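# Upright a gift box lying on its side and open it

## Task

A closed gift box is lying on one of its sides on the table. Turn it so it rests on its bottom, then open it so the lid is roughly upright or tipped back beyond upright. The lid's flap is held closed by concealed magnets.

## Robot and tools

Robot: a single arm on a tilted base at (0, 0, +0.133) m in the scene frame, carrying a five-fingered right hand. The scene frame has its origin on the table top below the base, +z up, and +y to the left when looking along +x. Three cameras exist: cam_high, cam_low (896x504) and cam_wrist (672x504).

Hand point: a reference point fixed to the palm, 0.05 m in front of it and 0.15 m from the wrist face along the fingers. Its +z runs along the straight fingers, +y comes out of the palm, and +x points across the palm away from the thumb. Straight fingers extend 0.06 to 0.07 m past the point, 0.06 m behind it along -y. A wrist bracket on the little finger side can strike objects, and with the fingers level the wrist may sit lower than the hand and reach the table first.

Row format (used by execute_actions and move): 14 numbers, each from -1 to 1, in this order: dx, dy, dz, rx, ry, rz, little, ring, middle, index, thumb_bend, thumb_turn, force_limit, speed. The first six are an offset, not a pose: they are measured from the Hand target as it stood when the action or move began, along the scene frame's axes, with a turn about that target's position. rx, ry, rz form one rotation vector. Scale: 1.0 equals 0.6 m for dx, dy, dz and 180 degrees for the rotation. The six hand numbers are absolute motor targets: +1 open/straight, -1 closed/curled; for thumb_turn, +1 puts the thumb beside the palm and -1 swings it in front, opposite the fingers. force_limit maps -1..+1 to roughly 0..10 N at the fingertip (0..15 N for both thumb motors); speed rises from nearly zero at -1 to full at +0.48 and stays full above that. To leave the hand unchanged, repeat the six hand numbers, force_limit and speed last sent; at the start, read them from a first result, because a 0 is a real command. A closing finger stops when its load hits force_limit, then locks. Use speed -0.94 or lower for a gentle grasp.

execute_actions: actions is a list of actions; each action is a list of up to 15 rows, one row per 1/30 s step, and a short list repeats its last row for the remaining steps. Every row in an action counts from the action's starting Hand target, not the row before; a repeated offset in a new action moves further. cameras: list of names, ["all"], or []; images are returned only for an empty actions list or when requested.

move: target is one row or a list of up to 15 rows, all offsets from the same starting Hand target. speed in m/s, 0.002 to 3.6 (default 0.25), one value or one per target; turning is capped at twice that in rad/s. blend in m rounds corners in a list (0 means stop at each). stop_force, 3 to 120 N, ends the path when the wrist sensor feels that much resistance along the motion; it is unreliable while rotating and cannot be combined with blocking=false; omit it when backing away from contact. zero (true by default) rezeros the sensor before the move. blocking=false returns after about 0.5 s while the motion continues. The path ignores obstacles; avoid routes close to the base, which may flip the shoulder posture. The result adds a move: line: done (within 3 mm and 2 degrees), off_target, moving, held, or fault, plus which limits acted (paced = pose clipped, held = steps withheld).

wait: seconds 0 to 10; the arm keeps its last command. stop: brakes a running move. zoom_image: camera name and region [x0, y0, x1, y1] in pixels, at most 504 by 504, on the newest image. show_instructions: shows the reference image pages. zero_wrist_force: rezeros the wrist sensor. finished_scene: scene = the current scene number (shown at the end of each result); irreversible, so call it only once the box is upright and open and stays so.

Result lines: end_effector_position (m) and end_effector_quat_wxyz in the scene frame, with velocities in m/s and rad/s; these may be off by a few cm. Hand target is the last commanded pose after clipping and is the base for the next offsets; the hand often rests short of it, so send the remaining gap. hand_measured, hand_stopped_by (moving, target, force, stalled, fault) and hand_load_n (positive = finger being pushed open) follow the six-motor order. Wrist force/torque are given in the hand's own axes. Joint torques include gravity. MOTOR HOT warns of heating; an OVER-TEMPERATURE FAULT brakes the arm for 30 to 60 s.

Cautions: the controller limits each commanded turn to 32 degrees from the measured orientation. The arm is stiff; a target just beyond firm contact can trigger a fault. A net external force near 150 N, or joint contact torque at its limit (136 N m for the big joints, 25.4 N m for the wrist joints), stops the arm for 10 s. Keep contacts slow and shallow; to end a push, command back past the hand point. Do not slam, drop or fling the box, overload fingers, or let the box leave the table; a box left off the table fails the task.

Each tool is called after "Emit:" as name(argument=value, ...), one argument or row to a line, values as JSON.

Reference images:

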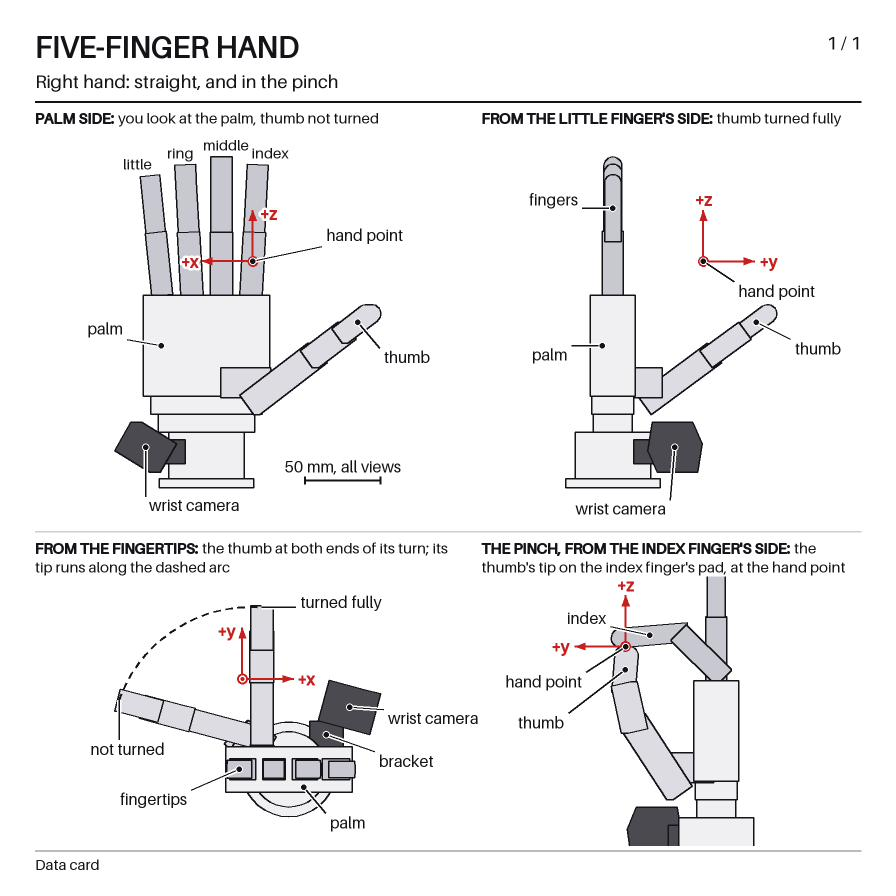

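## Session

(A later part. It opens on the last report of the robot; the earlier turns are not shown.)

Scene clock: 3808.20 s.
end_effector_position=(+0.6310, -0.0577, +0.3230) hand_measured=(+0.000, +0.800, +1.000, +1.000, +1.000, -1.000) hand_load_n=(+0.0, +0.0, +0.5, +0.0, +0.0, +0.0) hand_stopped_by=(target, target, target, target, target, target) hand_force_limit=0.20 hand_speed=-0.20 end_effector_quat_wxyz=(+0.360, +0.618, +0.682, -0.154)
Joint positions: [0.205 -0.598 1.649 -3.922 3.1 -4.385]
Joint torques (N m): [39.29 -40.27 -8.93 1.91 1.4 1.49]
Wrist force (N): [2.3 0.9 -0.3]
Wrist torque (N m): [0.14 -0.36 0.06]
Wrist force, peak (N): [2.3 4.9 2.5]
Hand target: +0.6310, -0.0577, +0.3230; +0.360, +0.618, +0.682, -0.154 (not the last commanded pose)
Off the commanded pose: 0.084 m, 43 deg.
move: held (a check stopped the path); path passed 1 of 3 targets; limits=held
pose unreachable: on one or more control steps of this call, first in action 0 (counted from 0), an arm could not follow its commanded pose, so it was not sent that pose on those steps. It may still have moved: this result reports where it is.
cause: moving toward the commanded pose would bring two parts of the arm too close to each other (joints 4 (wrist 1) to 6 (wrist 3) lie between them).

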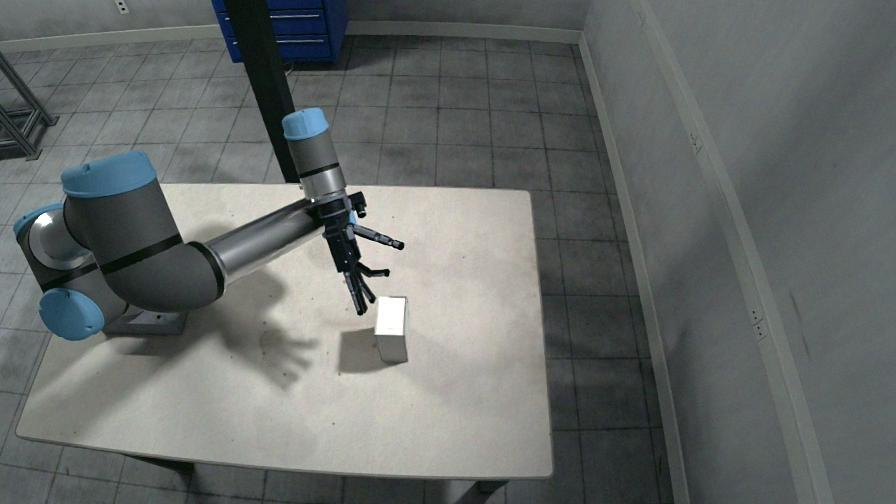

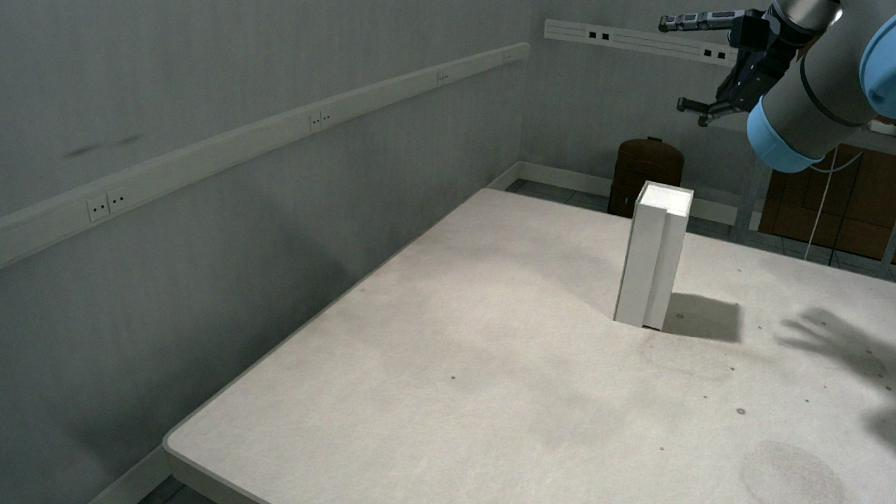

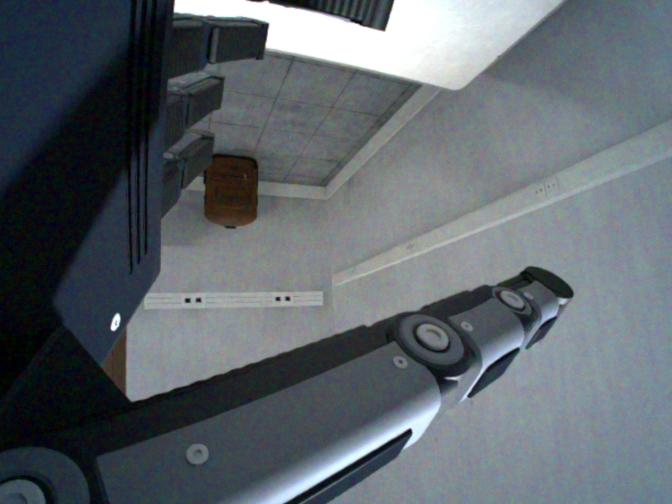

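Emit:
move(
  target=[-0.05,0.012,0.03,0.2295,-0.1689,0.0740,0,0.8,1,1,1,-1,0.2,-0.2],
  speed=0.3,
)

Emit:
move(
  target=[0.155,-0.038,-0.07,-0.0203,0.2774,-0.0097,0,0.8,1,1,1,-1,0.2,-0.2],
  speed=0.25,
  cameras=["all"],
)

Emit:
zoom_image(
  camera="cam_low",
  region=[560, 50, 780, 260],
)

Emit:
zoom_image(
  camera="cam_high",
  region=[340, 230, 470, 370],
)

Scene clock: 3831.90 s.
end_effector_position=(+0.6010, -0.0505, +0.3410) hand_measured=(+0.000, +0.800, +1.000, +1.000, +1.000, -1.000) hand_load_n=(+0.0, +0.0, -0.5, +0.0, +0.0, +0.0) hand_stopped_by=(target, target, target, target, target, target) hand_force_limit=0.20 hand_speed=-0.20 end_effector_quat_wxyz=(+0.300, +0.641, +0.641, +0.298)
Joint positions: [0.09 -1.05 2.26 -3.787 4.024 -3.685]
Joint torques (N m): [26.44 -13.08 -7 0.27 2.39 -0.65]
Wrist force (N): [3.3 0.8 -0.6]
Wrist torque (N m): [0.11 -0.45 0.07]
Wrist force, peak (N): [3.5 0.8 -0.5]
Hand target: +0.6010, -0.0505, +0.3410; +0.300, +0.641, +0.641, +0.298
Off the commanded pose: 0.000 m, 0 deg.
move: done

Scene clock: 3834.20 s.
end_effector_position=(+0.6940, -0.0733, +0.2990) hand_measured=(+0.000, +0.800, +1.000, +1.000, +1.000, -1.000) hand_load_n=(+0.5, +0.0, +0.0, +0.0, +0.0, +0.0) hand_stopped_by=(target, target, target, target, target, target) hand_force_limit=0.20 hand_speed=-0.20 end_effector_quat_wxyz=(+0.025, +0.707, +0.707, -0.025)
Joint positions: [0.091 -1.016 1.481 -1.795 3.852 -2.783]
Joint torques (N m): [38.88 -30.3 -19.44 0.87 -1.88 0.48]
Wrist force (N): [2.7 0.3 -0.4]
Wrist torque (N m): [0.01 -0.43 0.19]
Wrist force, peak (N): [3.6 0.3 -1.1]
Hand target: +0.6940, -0.0733, +0.2990; +0.025, +0.707, +0.707, -0.025
Off the commanded pose: 0.000 m, 0 deg.
move: done

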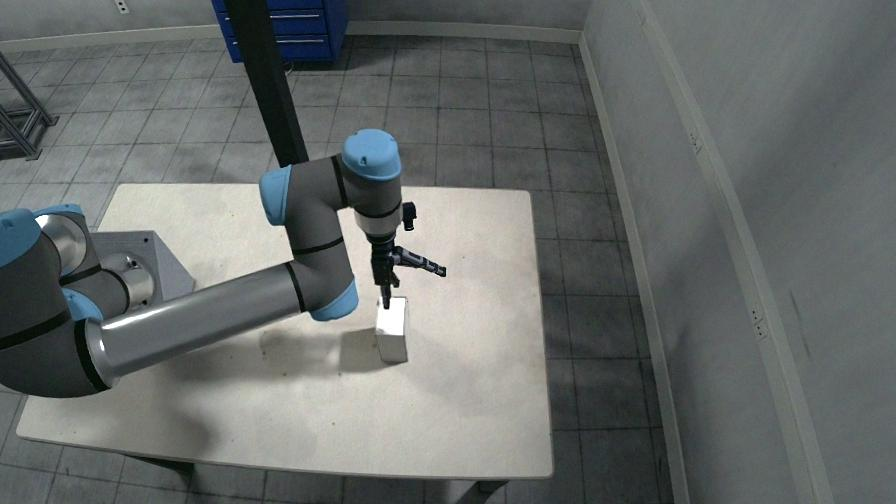

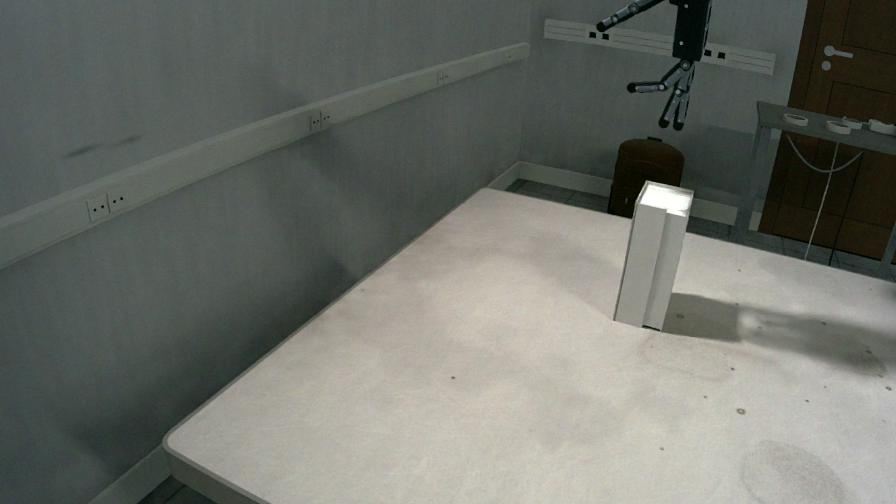

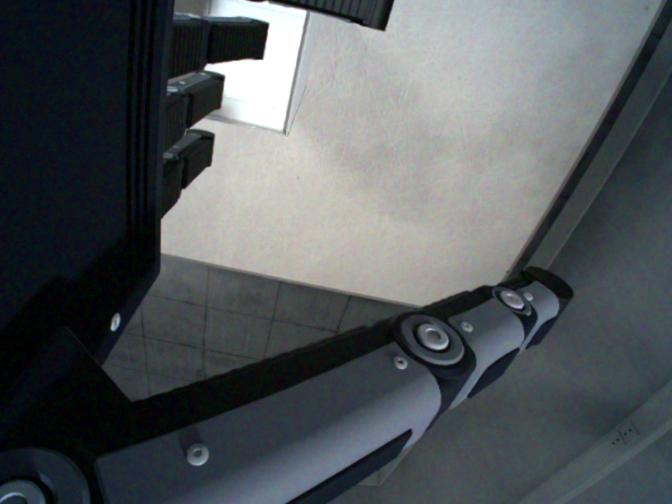

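Scaled by 2.291 from the camera's 896x504 image, which has a finer 1280x720 frame.

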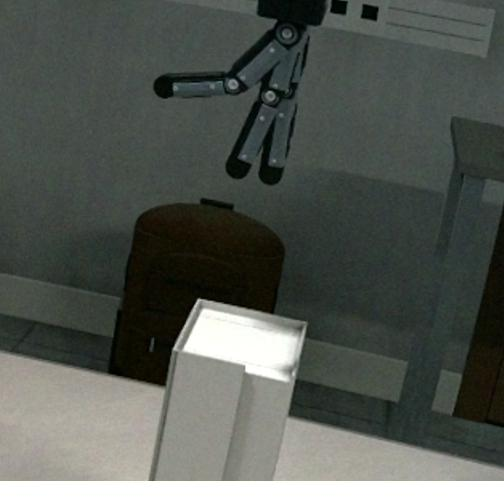

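Scaled by 3.600 from the camera's 896x504 image, which has a finer 1280x720 frame.

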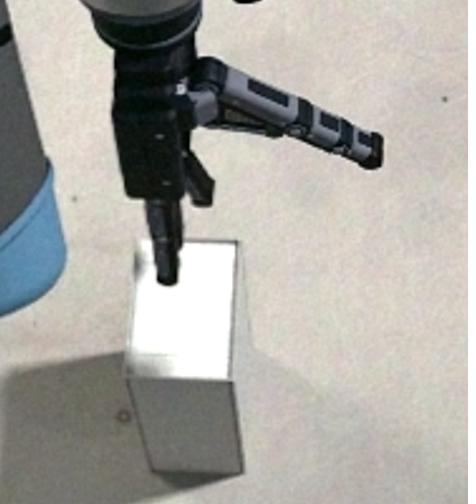

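Emit:
move(
  target=[
    [-0.0133,-0.005,0,0,0,0,0,0.8,1,1,1,-1,0.2,-0.2],
    [-0.0133,-0.005,-0.133,0,0,0,0,0.8,1,1,1,-1,0.2,-0.2],
  ],
  speed=0.1,
  stop_force=5,
  cameras=["cam_high","cam_low","cam_wrist"],
)

Emit:
zoom_image(
  camera="cam_low",
  region=[580, 80, 760, 260],
)

Emit:
zoom_image(
  camera="cam_high",
  region=[340, 260, 450, 370],
)

Scene clock: 3847.33 s.
end_effector_position=(+0.6860, -0.0763, +0.2192) hand_measured=(+0.000, +0.800, +1.000, +1.000, +1.000, -1.000) hand_load_n=(+0.0, +0.0, +0.0, +0.0, +0.0, +0.0) hand_stopped_by=(target, target, target, target, target, target) hand_force_limit=0.20 hand_speed=-0.20 end_effector_quat_wxyz=(+0.025, +0.707, +0.707, -0.025)
Joint positions: [0.003 -1 1.643 -2.075 3.835 -2.917]
Joint torques (N m): [39.71 -36.55 -16.83 -3.47 1.25 -0.01]
Wrist force (N): [2.7 0.3 -0.6]
Wrist torque (N m): [0.01 -0.41 0.09]
Wrist force, peak (N): [3.1 0.5 -0.9]
Hand target: +0.6860, -0.0763, +0.2192; +0.025, +0.707, +0.707, -0.025
Off the commanded pose: 0.000 m, 0 deg.
move: done

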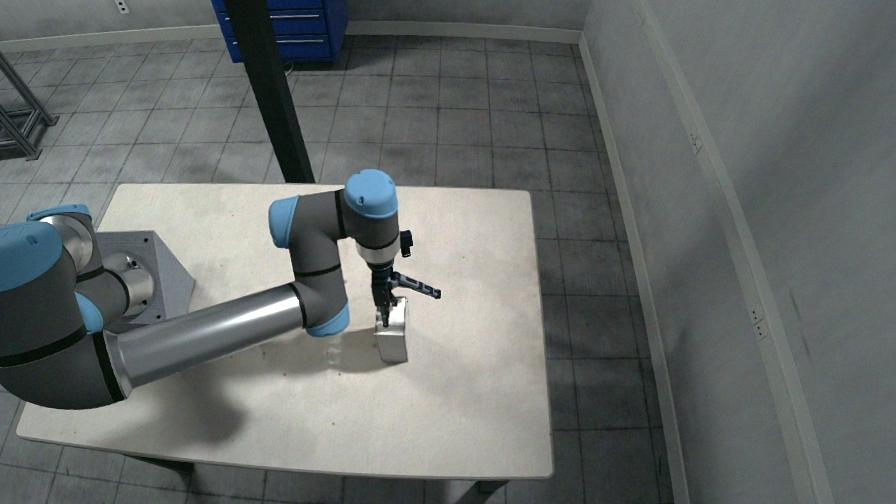

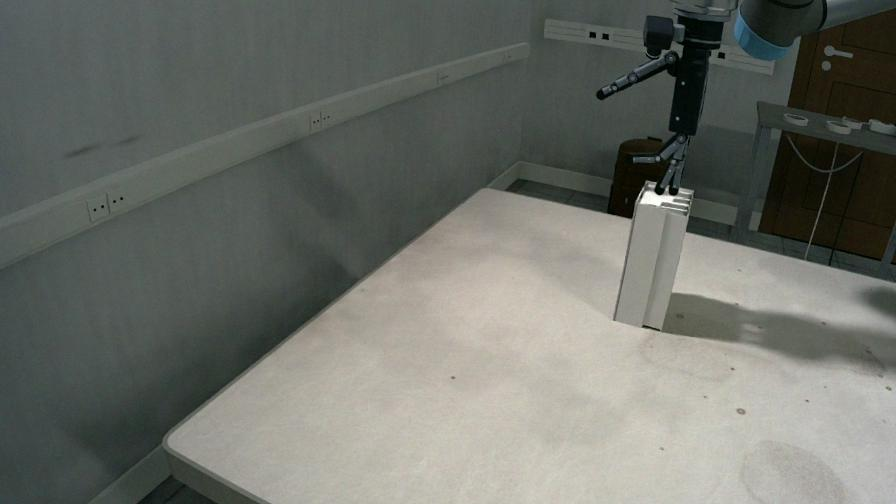

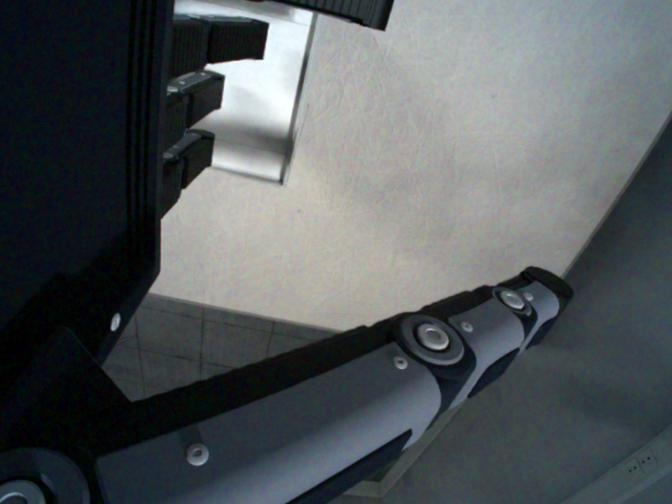

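Scaled by 2.800 from the camera's 896x504 image, which has a finer 1280x720 frame.

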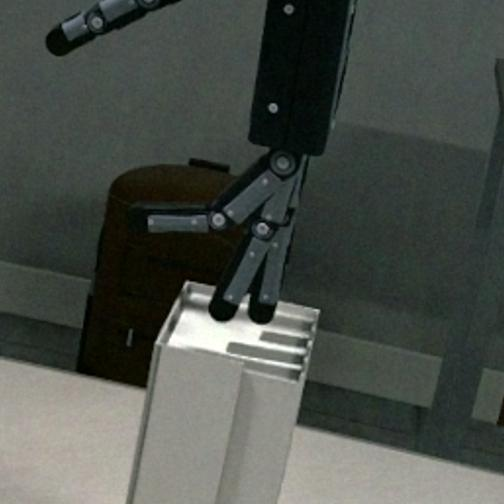

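Scaled by 4.582 from the camera's 896x504 image, which has a finer 1280x720 frame.

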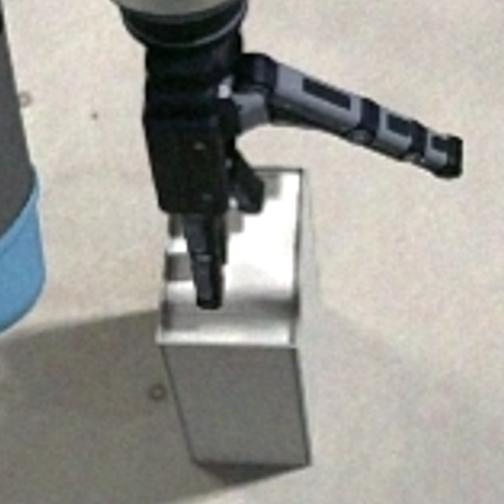

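Emit:
move(
  target=[
    [0.005,0,-0.015,0,0,0,0,0.8,1,1,1,-1,0.2,-0.2],
    [0.005,0,-0.07,0,0,0,0,0.8,1,1,1,-1,0.2,-0.2],
  ],
  speed=[0.04,0.01],
  stop_force=7,
  cameras=["cam_high","cam_low"],
)

Emit:
zoom_image(
  camera="cam_low",
  region=[600, 130, 720, 250],
)

Emit:
zoom_image(
  camera="cam_high",
  region=[340, 260, 450, 370],
)

Scene clock: 3862.60 s.
end_effector_position=(+0.6887, -0.0763, +0.2113) hand_measured=(+0.000, +0.800, +1.000, +1.000, +1.000, -1.000) hand_load_n=(+0.0, +0.0, +0.0, +0.0, +0.0, +0.0) hand_stopped_by=(target, target, target, target, target, target) hand_force_limit=0.20 hand_speed=-0.20 end_effector_quat_wxyz=(+0.025, +0.707, +0.707, -0.025)
Joint positions: [-0.007 -0.99 1.645 -2.099 3.834 -2.931]
Joint torques (N m): [36.76 -34.39 -16.79 -4.01 1.22 -0.83]
Wrist force (N): [3.0 -0.1 -5.2]
Wrist torque (N m): [0.30 -0.32 0.09]
Wrist force, peak (N): [3.0 -3.7 -29.1]
Hand target: +0.6887, -0.0763, +0.2114; +0.025, +0.707, +0.707, -0.025 (not the last commanded pose)
Off the commanded pose: 0.034 m, 0 deg.
move: contact; path passed 0 of 2 targets
Images, in order (width x height): cam_high 896x504, cam_low 896x504.

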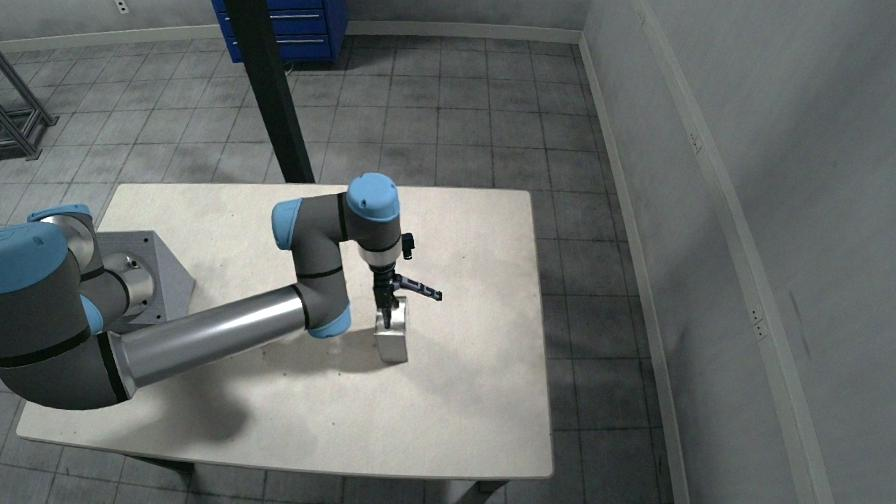

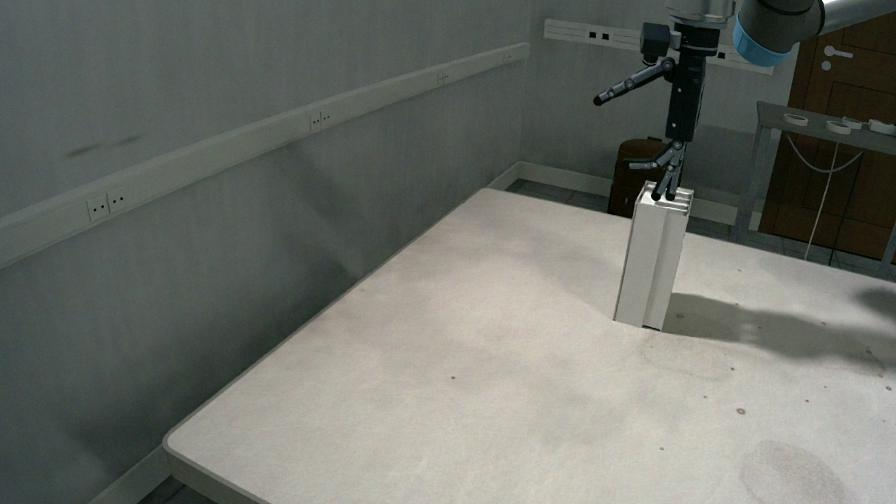

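Scaled by 4.200 from the camera's 896x504 image, which has a finer 1280x720 frame.

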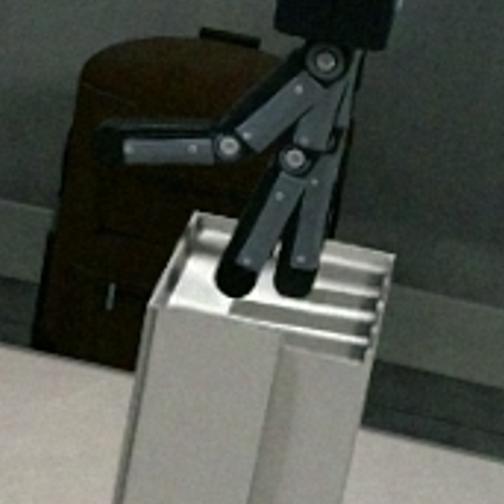

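Scaled by 4.582 from the camera's 896x504 image, which has a finer 1280x720 frame.

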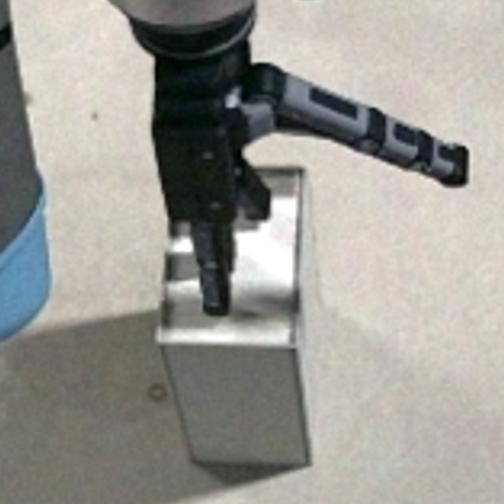

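Emit:
move(
  target=[0,0,0,0,0,0,0,0.66,1,1,1,-1,0.0,-0.88],
  cameras=["cam_low","cam_high"],
)

Emit:
zoom_image(
  camera="cam_low",
  region=[600, 130, 720, 250],
)

Emit:
zoom_image(
  camera="cam_high",
  region=[360, 280, 440, 370],
)

Scene clock: 3869.67 s.
end_effector_position=(+0.6887, -0.0763, +0.2114) hand_measured=(+0.000, +0.660, +1.000, +1.000, +1.000, -1.000) hand_load_n=(+0.0, -0.5, +0.0, +0.0, +0.0, +0.0) hand_stopped_by=(target, target, target, target, target, target) hand_force_limit=0.00 hand_speed=-0.88 end_effector_quat_wxyz=(+0.025, +0.707, +0.707, -0.025)
Joint positions: [-0.007 -0.99 1.645 -2.099 3.834 -2.931]
Joint torques (N m): [37.57 -35.8 -15.93 -3.96 1.03 -0.86]
Wrist force (N): [3.0 -0.3 -5.5]
Wrist torque (N m): [0.25 -0.31 0.09]
Wrist force, peak (N): [3.0 0.0 -5.9]
Hand target: +0.6887, -0.0763, +0.2114; +0.025, +0.707, +0.707, -0.025
Off the commanded pose: 0.000 m, 0 deg.
move: done
Images, in order (width x height): cam_high 896x504, cam_low 896x504.

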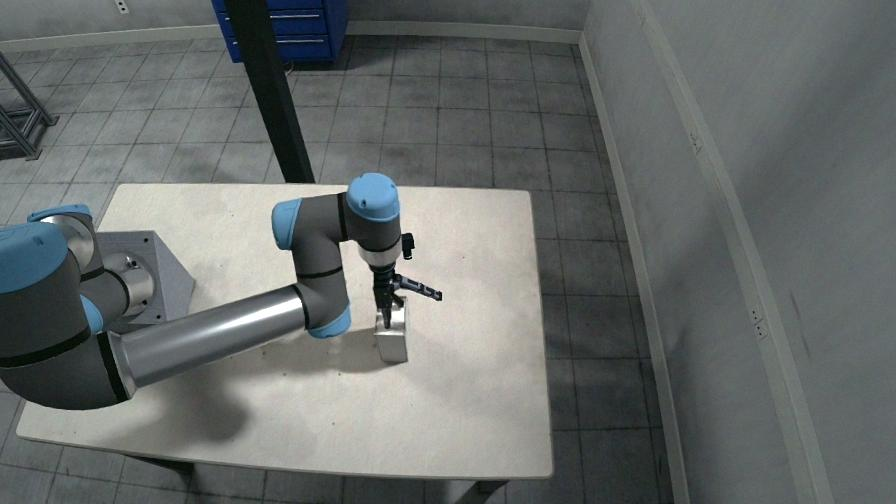

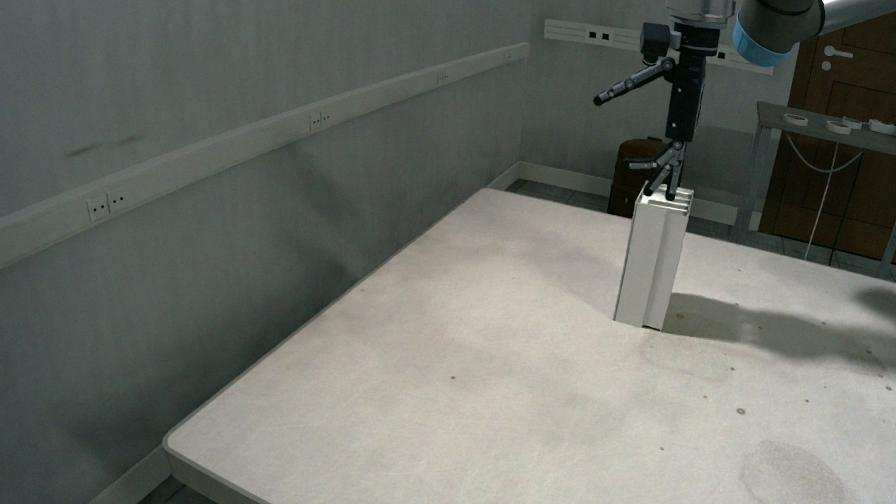

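Scaled by 4.200 from the camera's 896x504 image, which has a finer 1280x720 frame.

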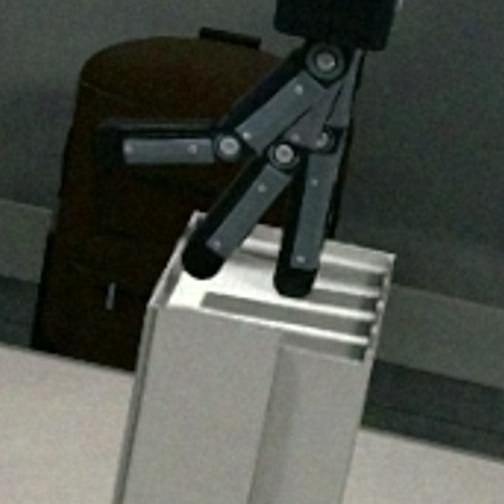

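Scaled by 5.600 from the camera's 896x504 image, which has a finer 1280x720 frame.

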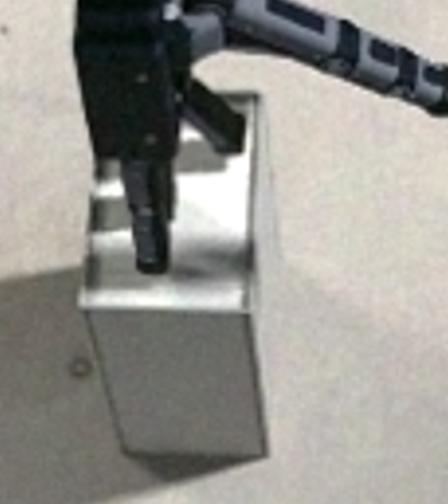

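Emit:
move(
  target=[
    [0,0,0.02,0,0,0,0,0.62,0,1,1,-1,0.0,-0.5],
    [-0.0258,0,0.02,0,0,0,0,0.62,0,1,1,-1,0.0,-0.5],
    [-0.0258,0,0.0,0,0,0,0,0.62,0,1,1,-1,0.0,-0.5],
  ],
  speed=0.05,
  cameras=["cam_low","cam_high"],
)

Emit:
zoom_image(
  camera="cam_low",
  region=[600, 130, 720, 250],
)

Emit:
zoom_image(
  camera="cam_high",
  region=[360, 280, 440, 370],
)

Scene clock: 3929.77 s.
end_effector_position=(+0.6732, -0.0763, +0.2112) hand_measured=(+0.000, +0.620, +0.000, +1.000, +1.000, -1.000) hand_load_n=(+0.0, +0.0, +0.0, +0.0, +0.0, +0.0) hand_stopped_by=(target, target, target, target, target, target) hand_force_limit=0.00 hand_speed=-0.50 end_effector_quat_wxyz=(+0.025, +0.707, +0.707, -0.025)
Joint positions: [-0.003 -1.017 1.694 -2.116 3.834 -2.926]
Joint torques (N m): [38.5 -35.32 -17.98 1.13 -0.91 1.23]
Wrist force (N): [3.0 0.4 -0.8]
Wrist torque (N m): [0.07 -0.46 0.16]
Wrist force, peak (N): [3.1 -0.3 -5.7]
Hand target: +0.6732, -0.0763, +0.2114; +0.025, +0.707, +0.707, -0.025
Off the commanded pose: 0.000 m, 0 deg.
move: done
Images, in order (width x height): cam_high 896x504, cam_low 896x504.

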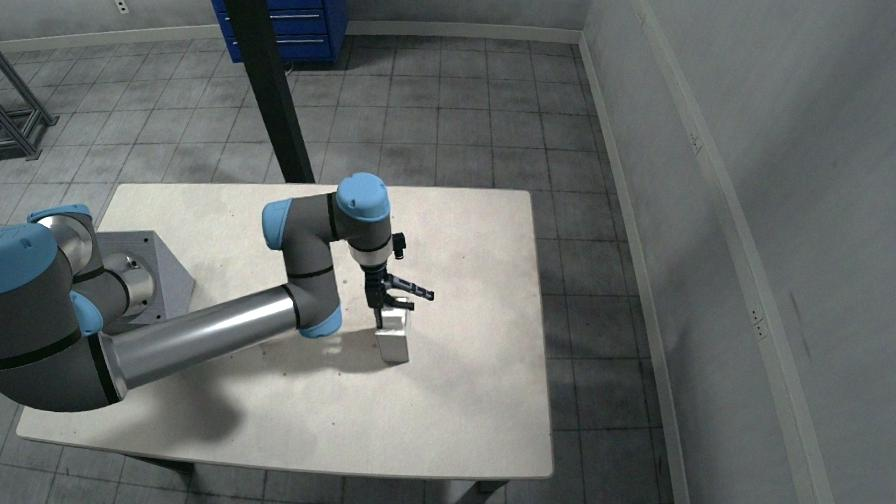

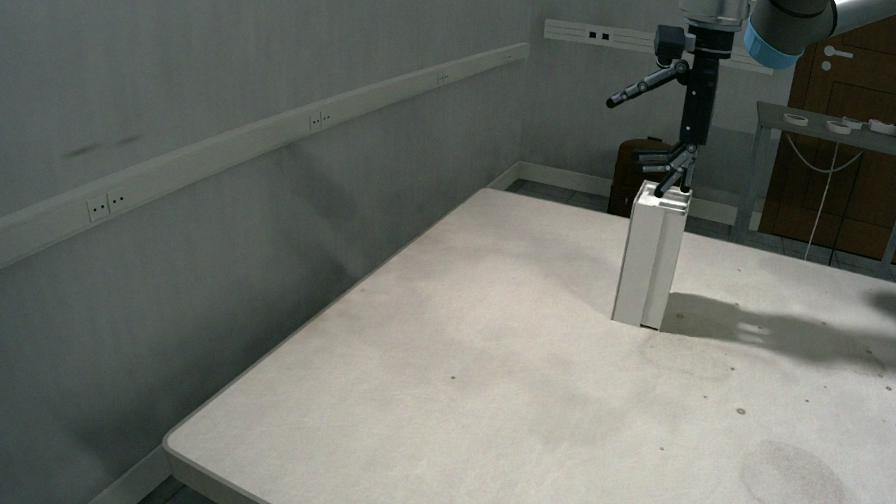

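Scaled by 4.200 from the camera's 896x504 image, which has a finer 1280x720 frame.

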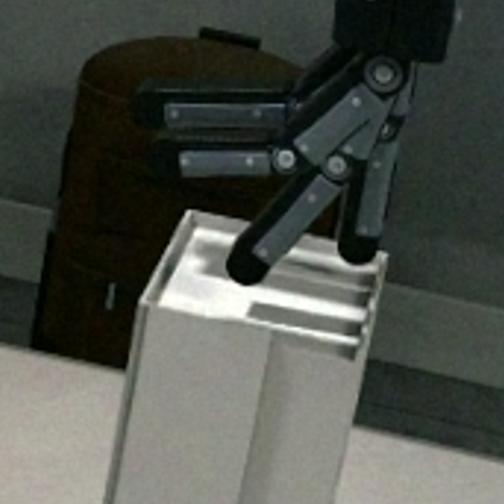

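Scaled by 5.600 from the camera's 896x504 image, which has a finer 1280x720 frame.

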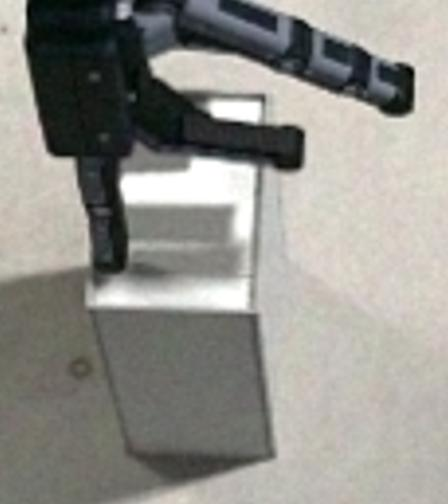

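Emit:
move(
  target=[0.0058,0.0103,0.0050,-0.0333,0,0,0,0.5,0,1,1,-1,0.0,-0.5],
  speed=0.05,
)

Emit:
move(
  target=[0,0,-0.04,0,0,0,0,0.5,0,1,1,-1,0.0,-0.5],
  speed=0.008,
  stop_force=6,
  cameras=["cam_low","cam_high"],
)

Emit:
zoom_image(
  camera="cam_low",
  region=[600, 130, 720, 250],
)

Emit:
zoom_image(
  camera="cam_high",
  region=[360, 280, 440, 370],
)

Scene clock: 3947.50 s.
end_effector_position=(+0.6767, -0.0700, +0.2144) hand_measured=(+0.000, +0.500, +0.000, +1.000, +1.000, -1.000) hand_load_n=(+0.0, +0.0, +0.0, -0.5, +0.0, +0.0) hand_stopped_by=(target, target, target, target, target, target) hand_force_limit=0.00 hand_speed=-0.50 end_effector_quat_wxyz=(+0.062, +0.704, +0.704, -0.062)
Joint positions: [0.026 -0.968 1.664 -2.053 3.738 -2.843]
Joint torques (N m): [25.26 -35.96 -5.31 -3.98 0.94 -1.59]
Wrist force (N): [2.7 0.5 -1.0]
Wrist torque (N m): [0.08 -0.40 0.15]
Wrist force, peak (N): [3.1 0.7 -0.6]
Hand target: +0.6767, -0.0701, +0.2144; +0.062, +0.705, +0.704, -0.062
Off the commanded pose: 0.000 m, 0 deg.
move: done

Scene clock: 3949.83 s.
end_effector_position=(+0.6767, -0.0701, +0.2040) hand_measured=(+0.000, +0.500, +0.000, +1.000, +1.000, -1.000) hand_load_n=(+0.0, +0.0, +0.0, +0.0, -0.5, +0.0) hand_stopped_by=(target, target, target, target, target, target) hand_force_limit=0.00 hand_speed=-0.50 end_effector_quat_wxyz=(+0.062, +0.705, +0.704, -0.062)
Joint positions: [0.014 -0.96 1.679 -2.093 3.736 -2.863]
Joint torques (N m): [36.59 -34.88 -16.08 1.17 1.47 1.59]
Wrist force (N): [2.0 -0.4 -5.9]
Wrist torque (N m): [0.41 -0.43 0.12]
Wrist force, peak (N): [1.7 -0.2 -10.5]
Hand target: +0.6767, -0.0701, +0.2040; +0.062, +0.705, +0.704, -0.062 (not the last commanded pose)
Off the commanded pose: 0.014 m, 0 deg.
move: contact
Images, in order (width x height): cam_high 896x504, cam_low 896x504.

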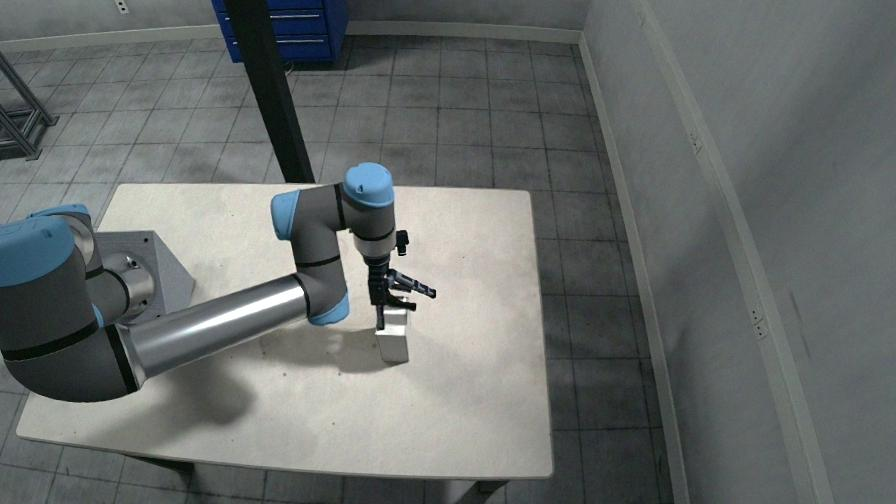

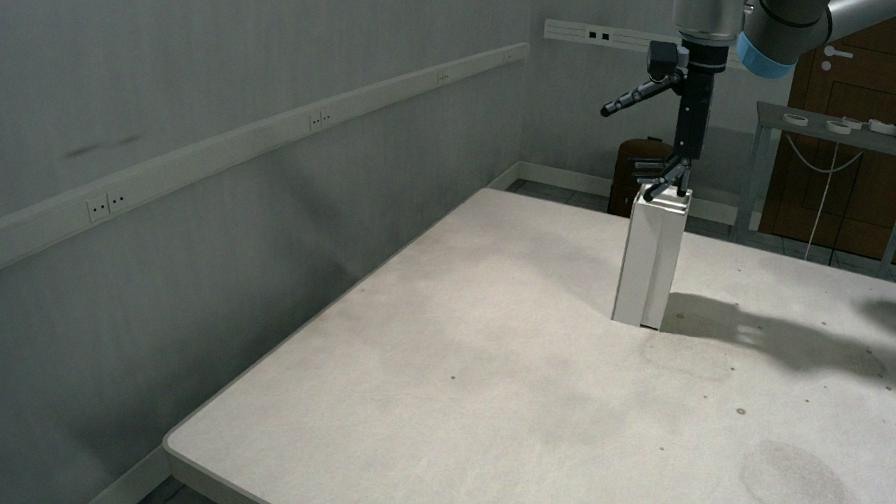

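Scaled by 4.200 from the camera's 896x504 image, which has a finer 1280x720 frame.

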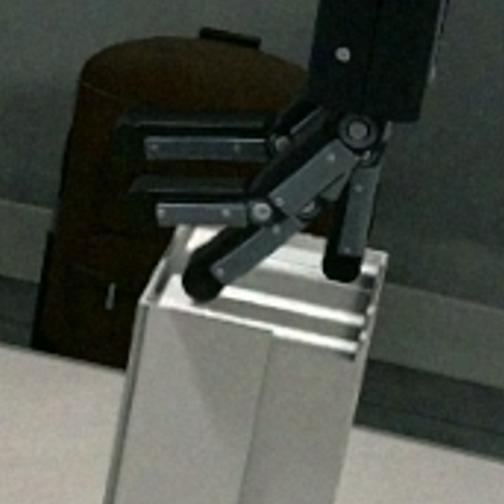

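Scaled by 5.600 from the camera's 896x504 image, which has a finer 1280x720 frame.

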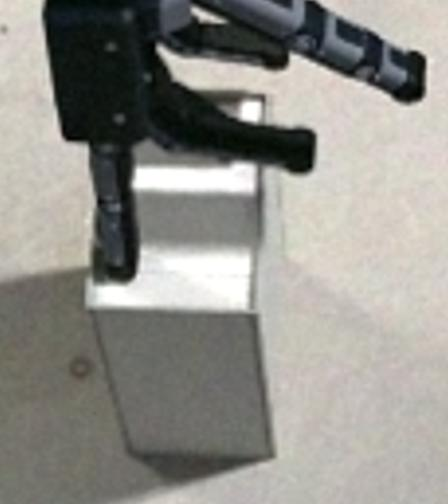

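Emit:
move(
  target=[0,0.0060,-0.0013,-0.0194,0,0,0,0.43,0,1,1,-1,0.2,-0.9],
  speed=0.02,
  cameras=["cam_low","cam_high"],
)

Emit:
zoom_image(
  camera="cam_low",
  region=[600, 130, 720, 250],
)

Emit:
zoom_image(
  camera="cam_high",
  region=[360, 280, 440, 370],
)

Scene clock: 3957.77 s.
end_effector_position=(+0.6767, -0.0665, +0.2032) hand_measured=(+0.000, +0.430, +0.000, +1.000, +1.000, -1.000) hand_load_n=(+0.0, +0.0, +0.0, +0.5, +0.0, +0.0) hand_stopped_by=(target, target, target, target, target, target) hand_force_limit=0.20 hand_speed=-0.90 end_effector_quat_wxyz=(+0.084, +0.702, +0.702, -0.083)
Joint positions: [0.027 -0.933 1.669 -2.057 3.68 -2.812]
Joint torques (N m): [30.32 -31.8 -14.36 -0.96 1.21 -0.77]
Wrist force (N): [1.9 -0.1 -8.7]
Wrist torque (N m): [0.62 -0.39 0.07]
Wrist force, peak (N): [2.1 0.0 -9.0]
Hand target: +0.6767, -0.0665, +0.2032; +0.084, +0.702, +0.702, -0.083
Off the commanded pose: 0.000 m, 0 deg.
move: done
Images, in order (width x height): cam_high 896x504, cam_low 896x504.

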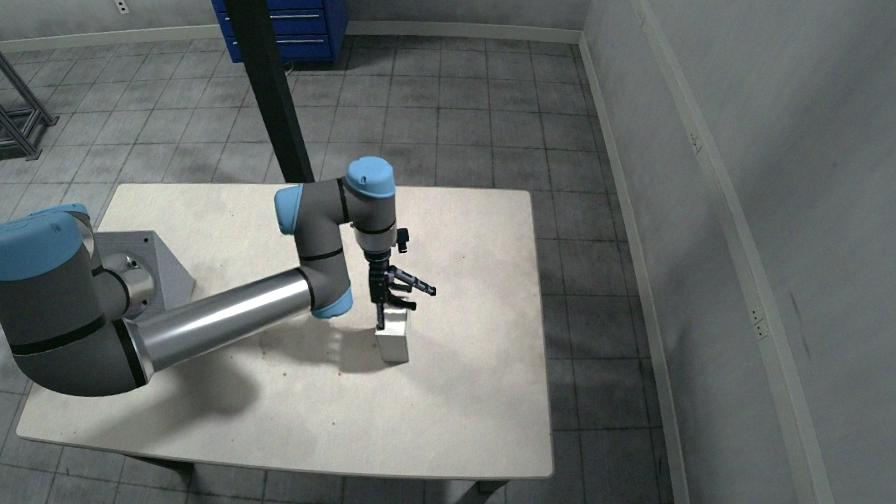

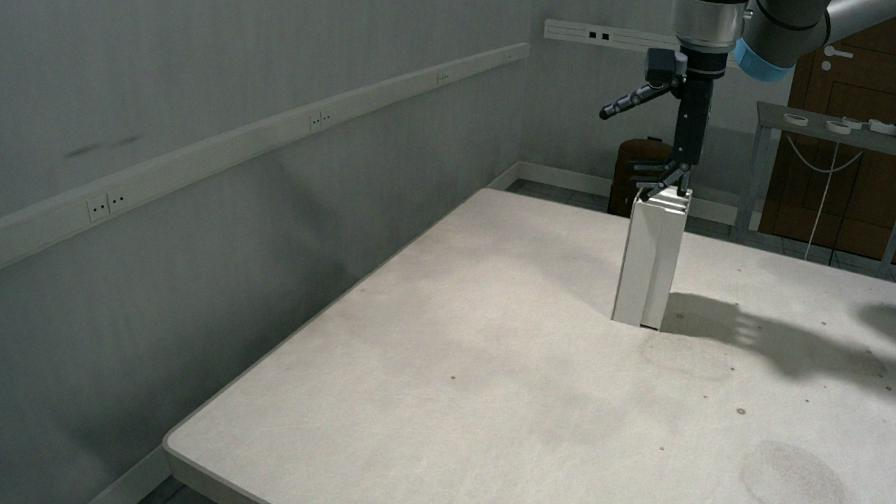

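Scaled by 4.200 from the camera's 896x504 image, which has a finer 1280x720 frame.

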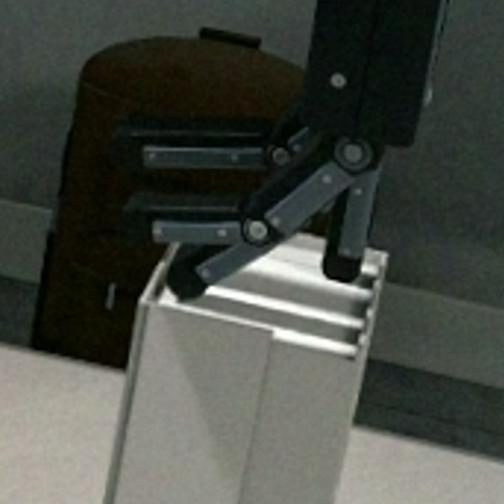

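Scaled by 5.600 from the camera's 896x504 image, which has a finer 1280x720 frame.

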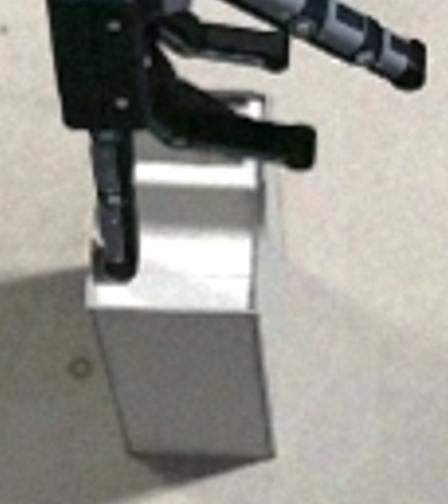

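Emit:
move(
  target=[0,0.0083,-0.0023,-0.0278,0,0,0,0.35,0,1,1,-1,0.4,-0.9],
  speed=0.02,
  cameras=["cam_low","cam_high"],
)

Emit:
zoom_image(
  camera="cam_low",
  region=[600, 130, 720, 250],
)

Emit:
zoom_image(
  camera="cam_high",
  region=[360, 280, 440, 370],
)

Scene clock: 3965.60 s.
end_effector_position=(+0.6767, -0.0615, +0.2018) hand_measured=(+0.000, +0.350, +0.000, +1.000, +1.000, -1.000) hand_load_n=(+0.5, -1.5, +0.0, +0.0, +0.0, +0.0) hand_stopped_by=(target, target, target, target, target, target) hand_force_limit=0.40 hand_speed=-0.90 end_effector_quat_wxyz=(+0.114, +0.698, +0.698, -0.114)
Joint positions: [0.042 -0.894 1.652 -1.985 3.603 -2.723]
Joint torques (N m): [29.85 -30.67 -12.72 -1.71 0.99 -0.94]
Wrist force (N): [1.6 -1.0 -10.0]
Wrist torque (N m): [0.60 -0.29 0.01]
Wrist force, peak (N): [1.7 -0.9 -11.6]
Hand target: +0.6767, -0.0615, +0.2019; +0.114, +0.698, +0.698, -0.114
Off the commanded pose: 0.000 m, 0 deg.
move: done
Images, in order (width x height): cam_high 896x504, cam_low 896x504.

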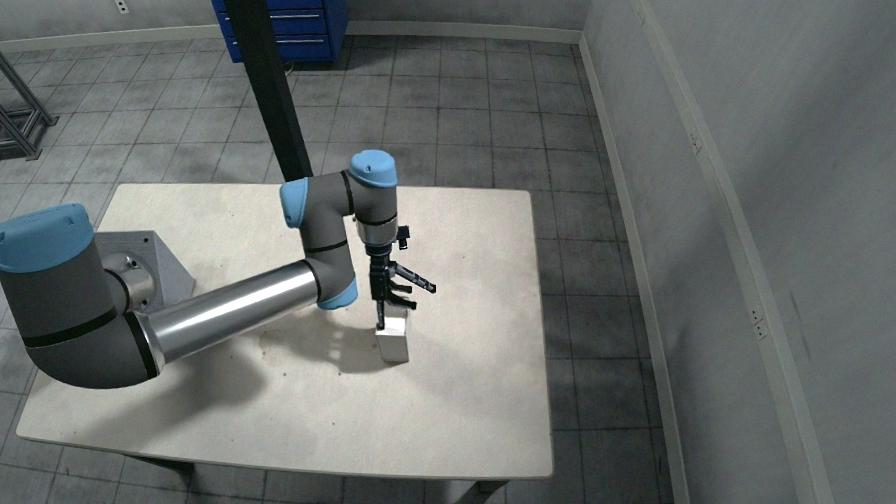

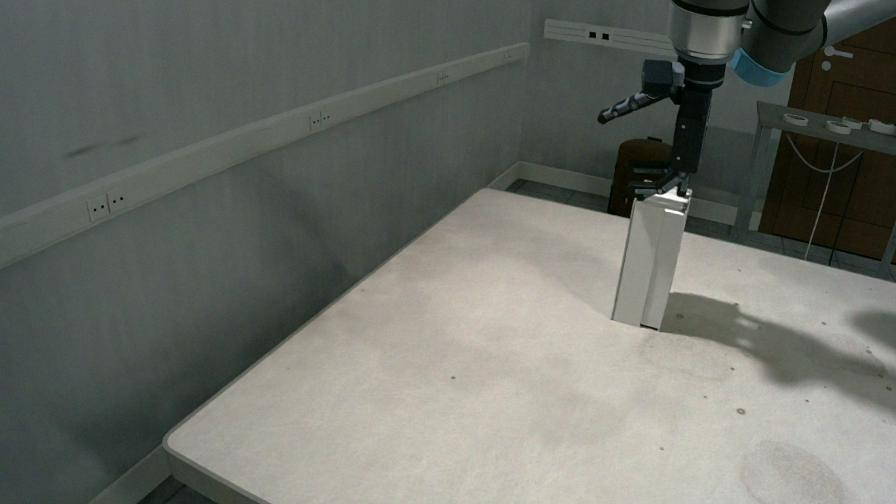

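Scaled by 4.200 from the camera's 896x504 image, which has a finer 1280x720 frame.

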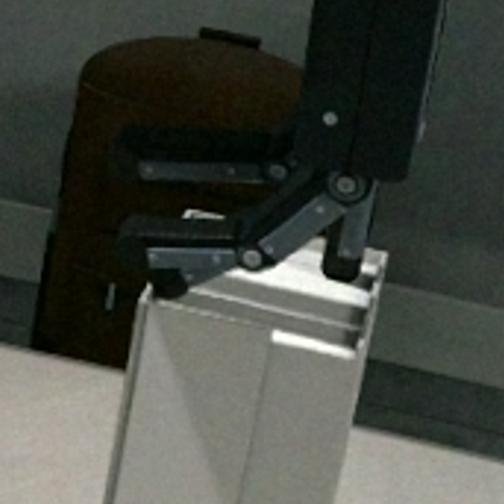

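Scaled by 5.600 from the camera's 896x504 image, which has a finer 1280x720 frame.

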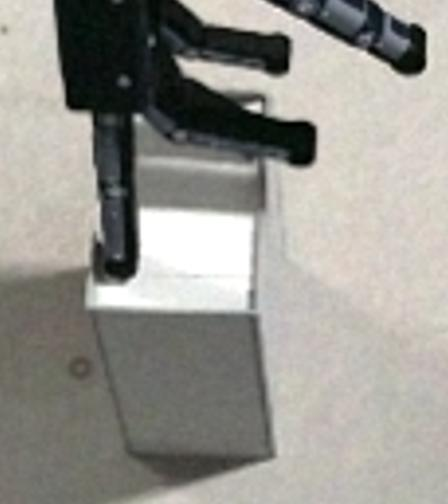

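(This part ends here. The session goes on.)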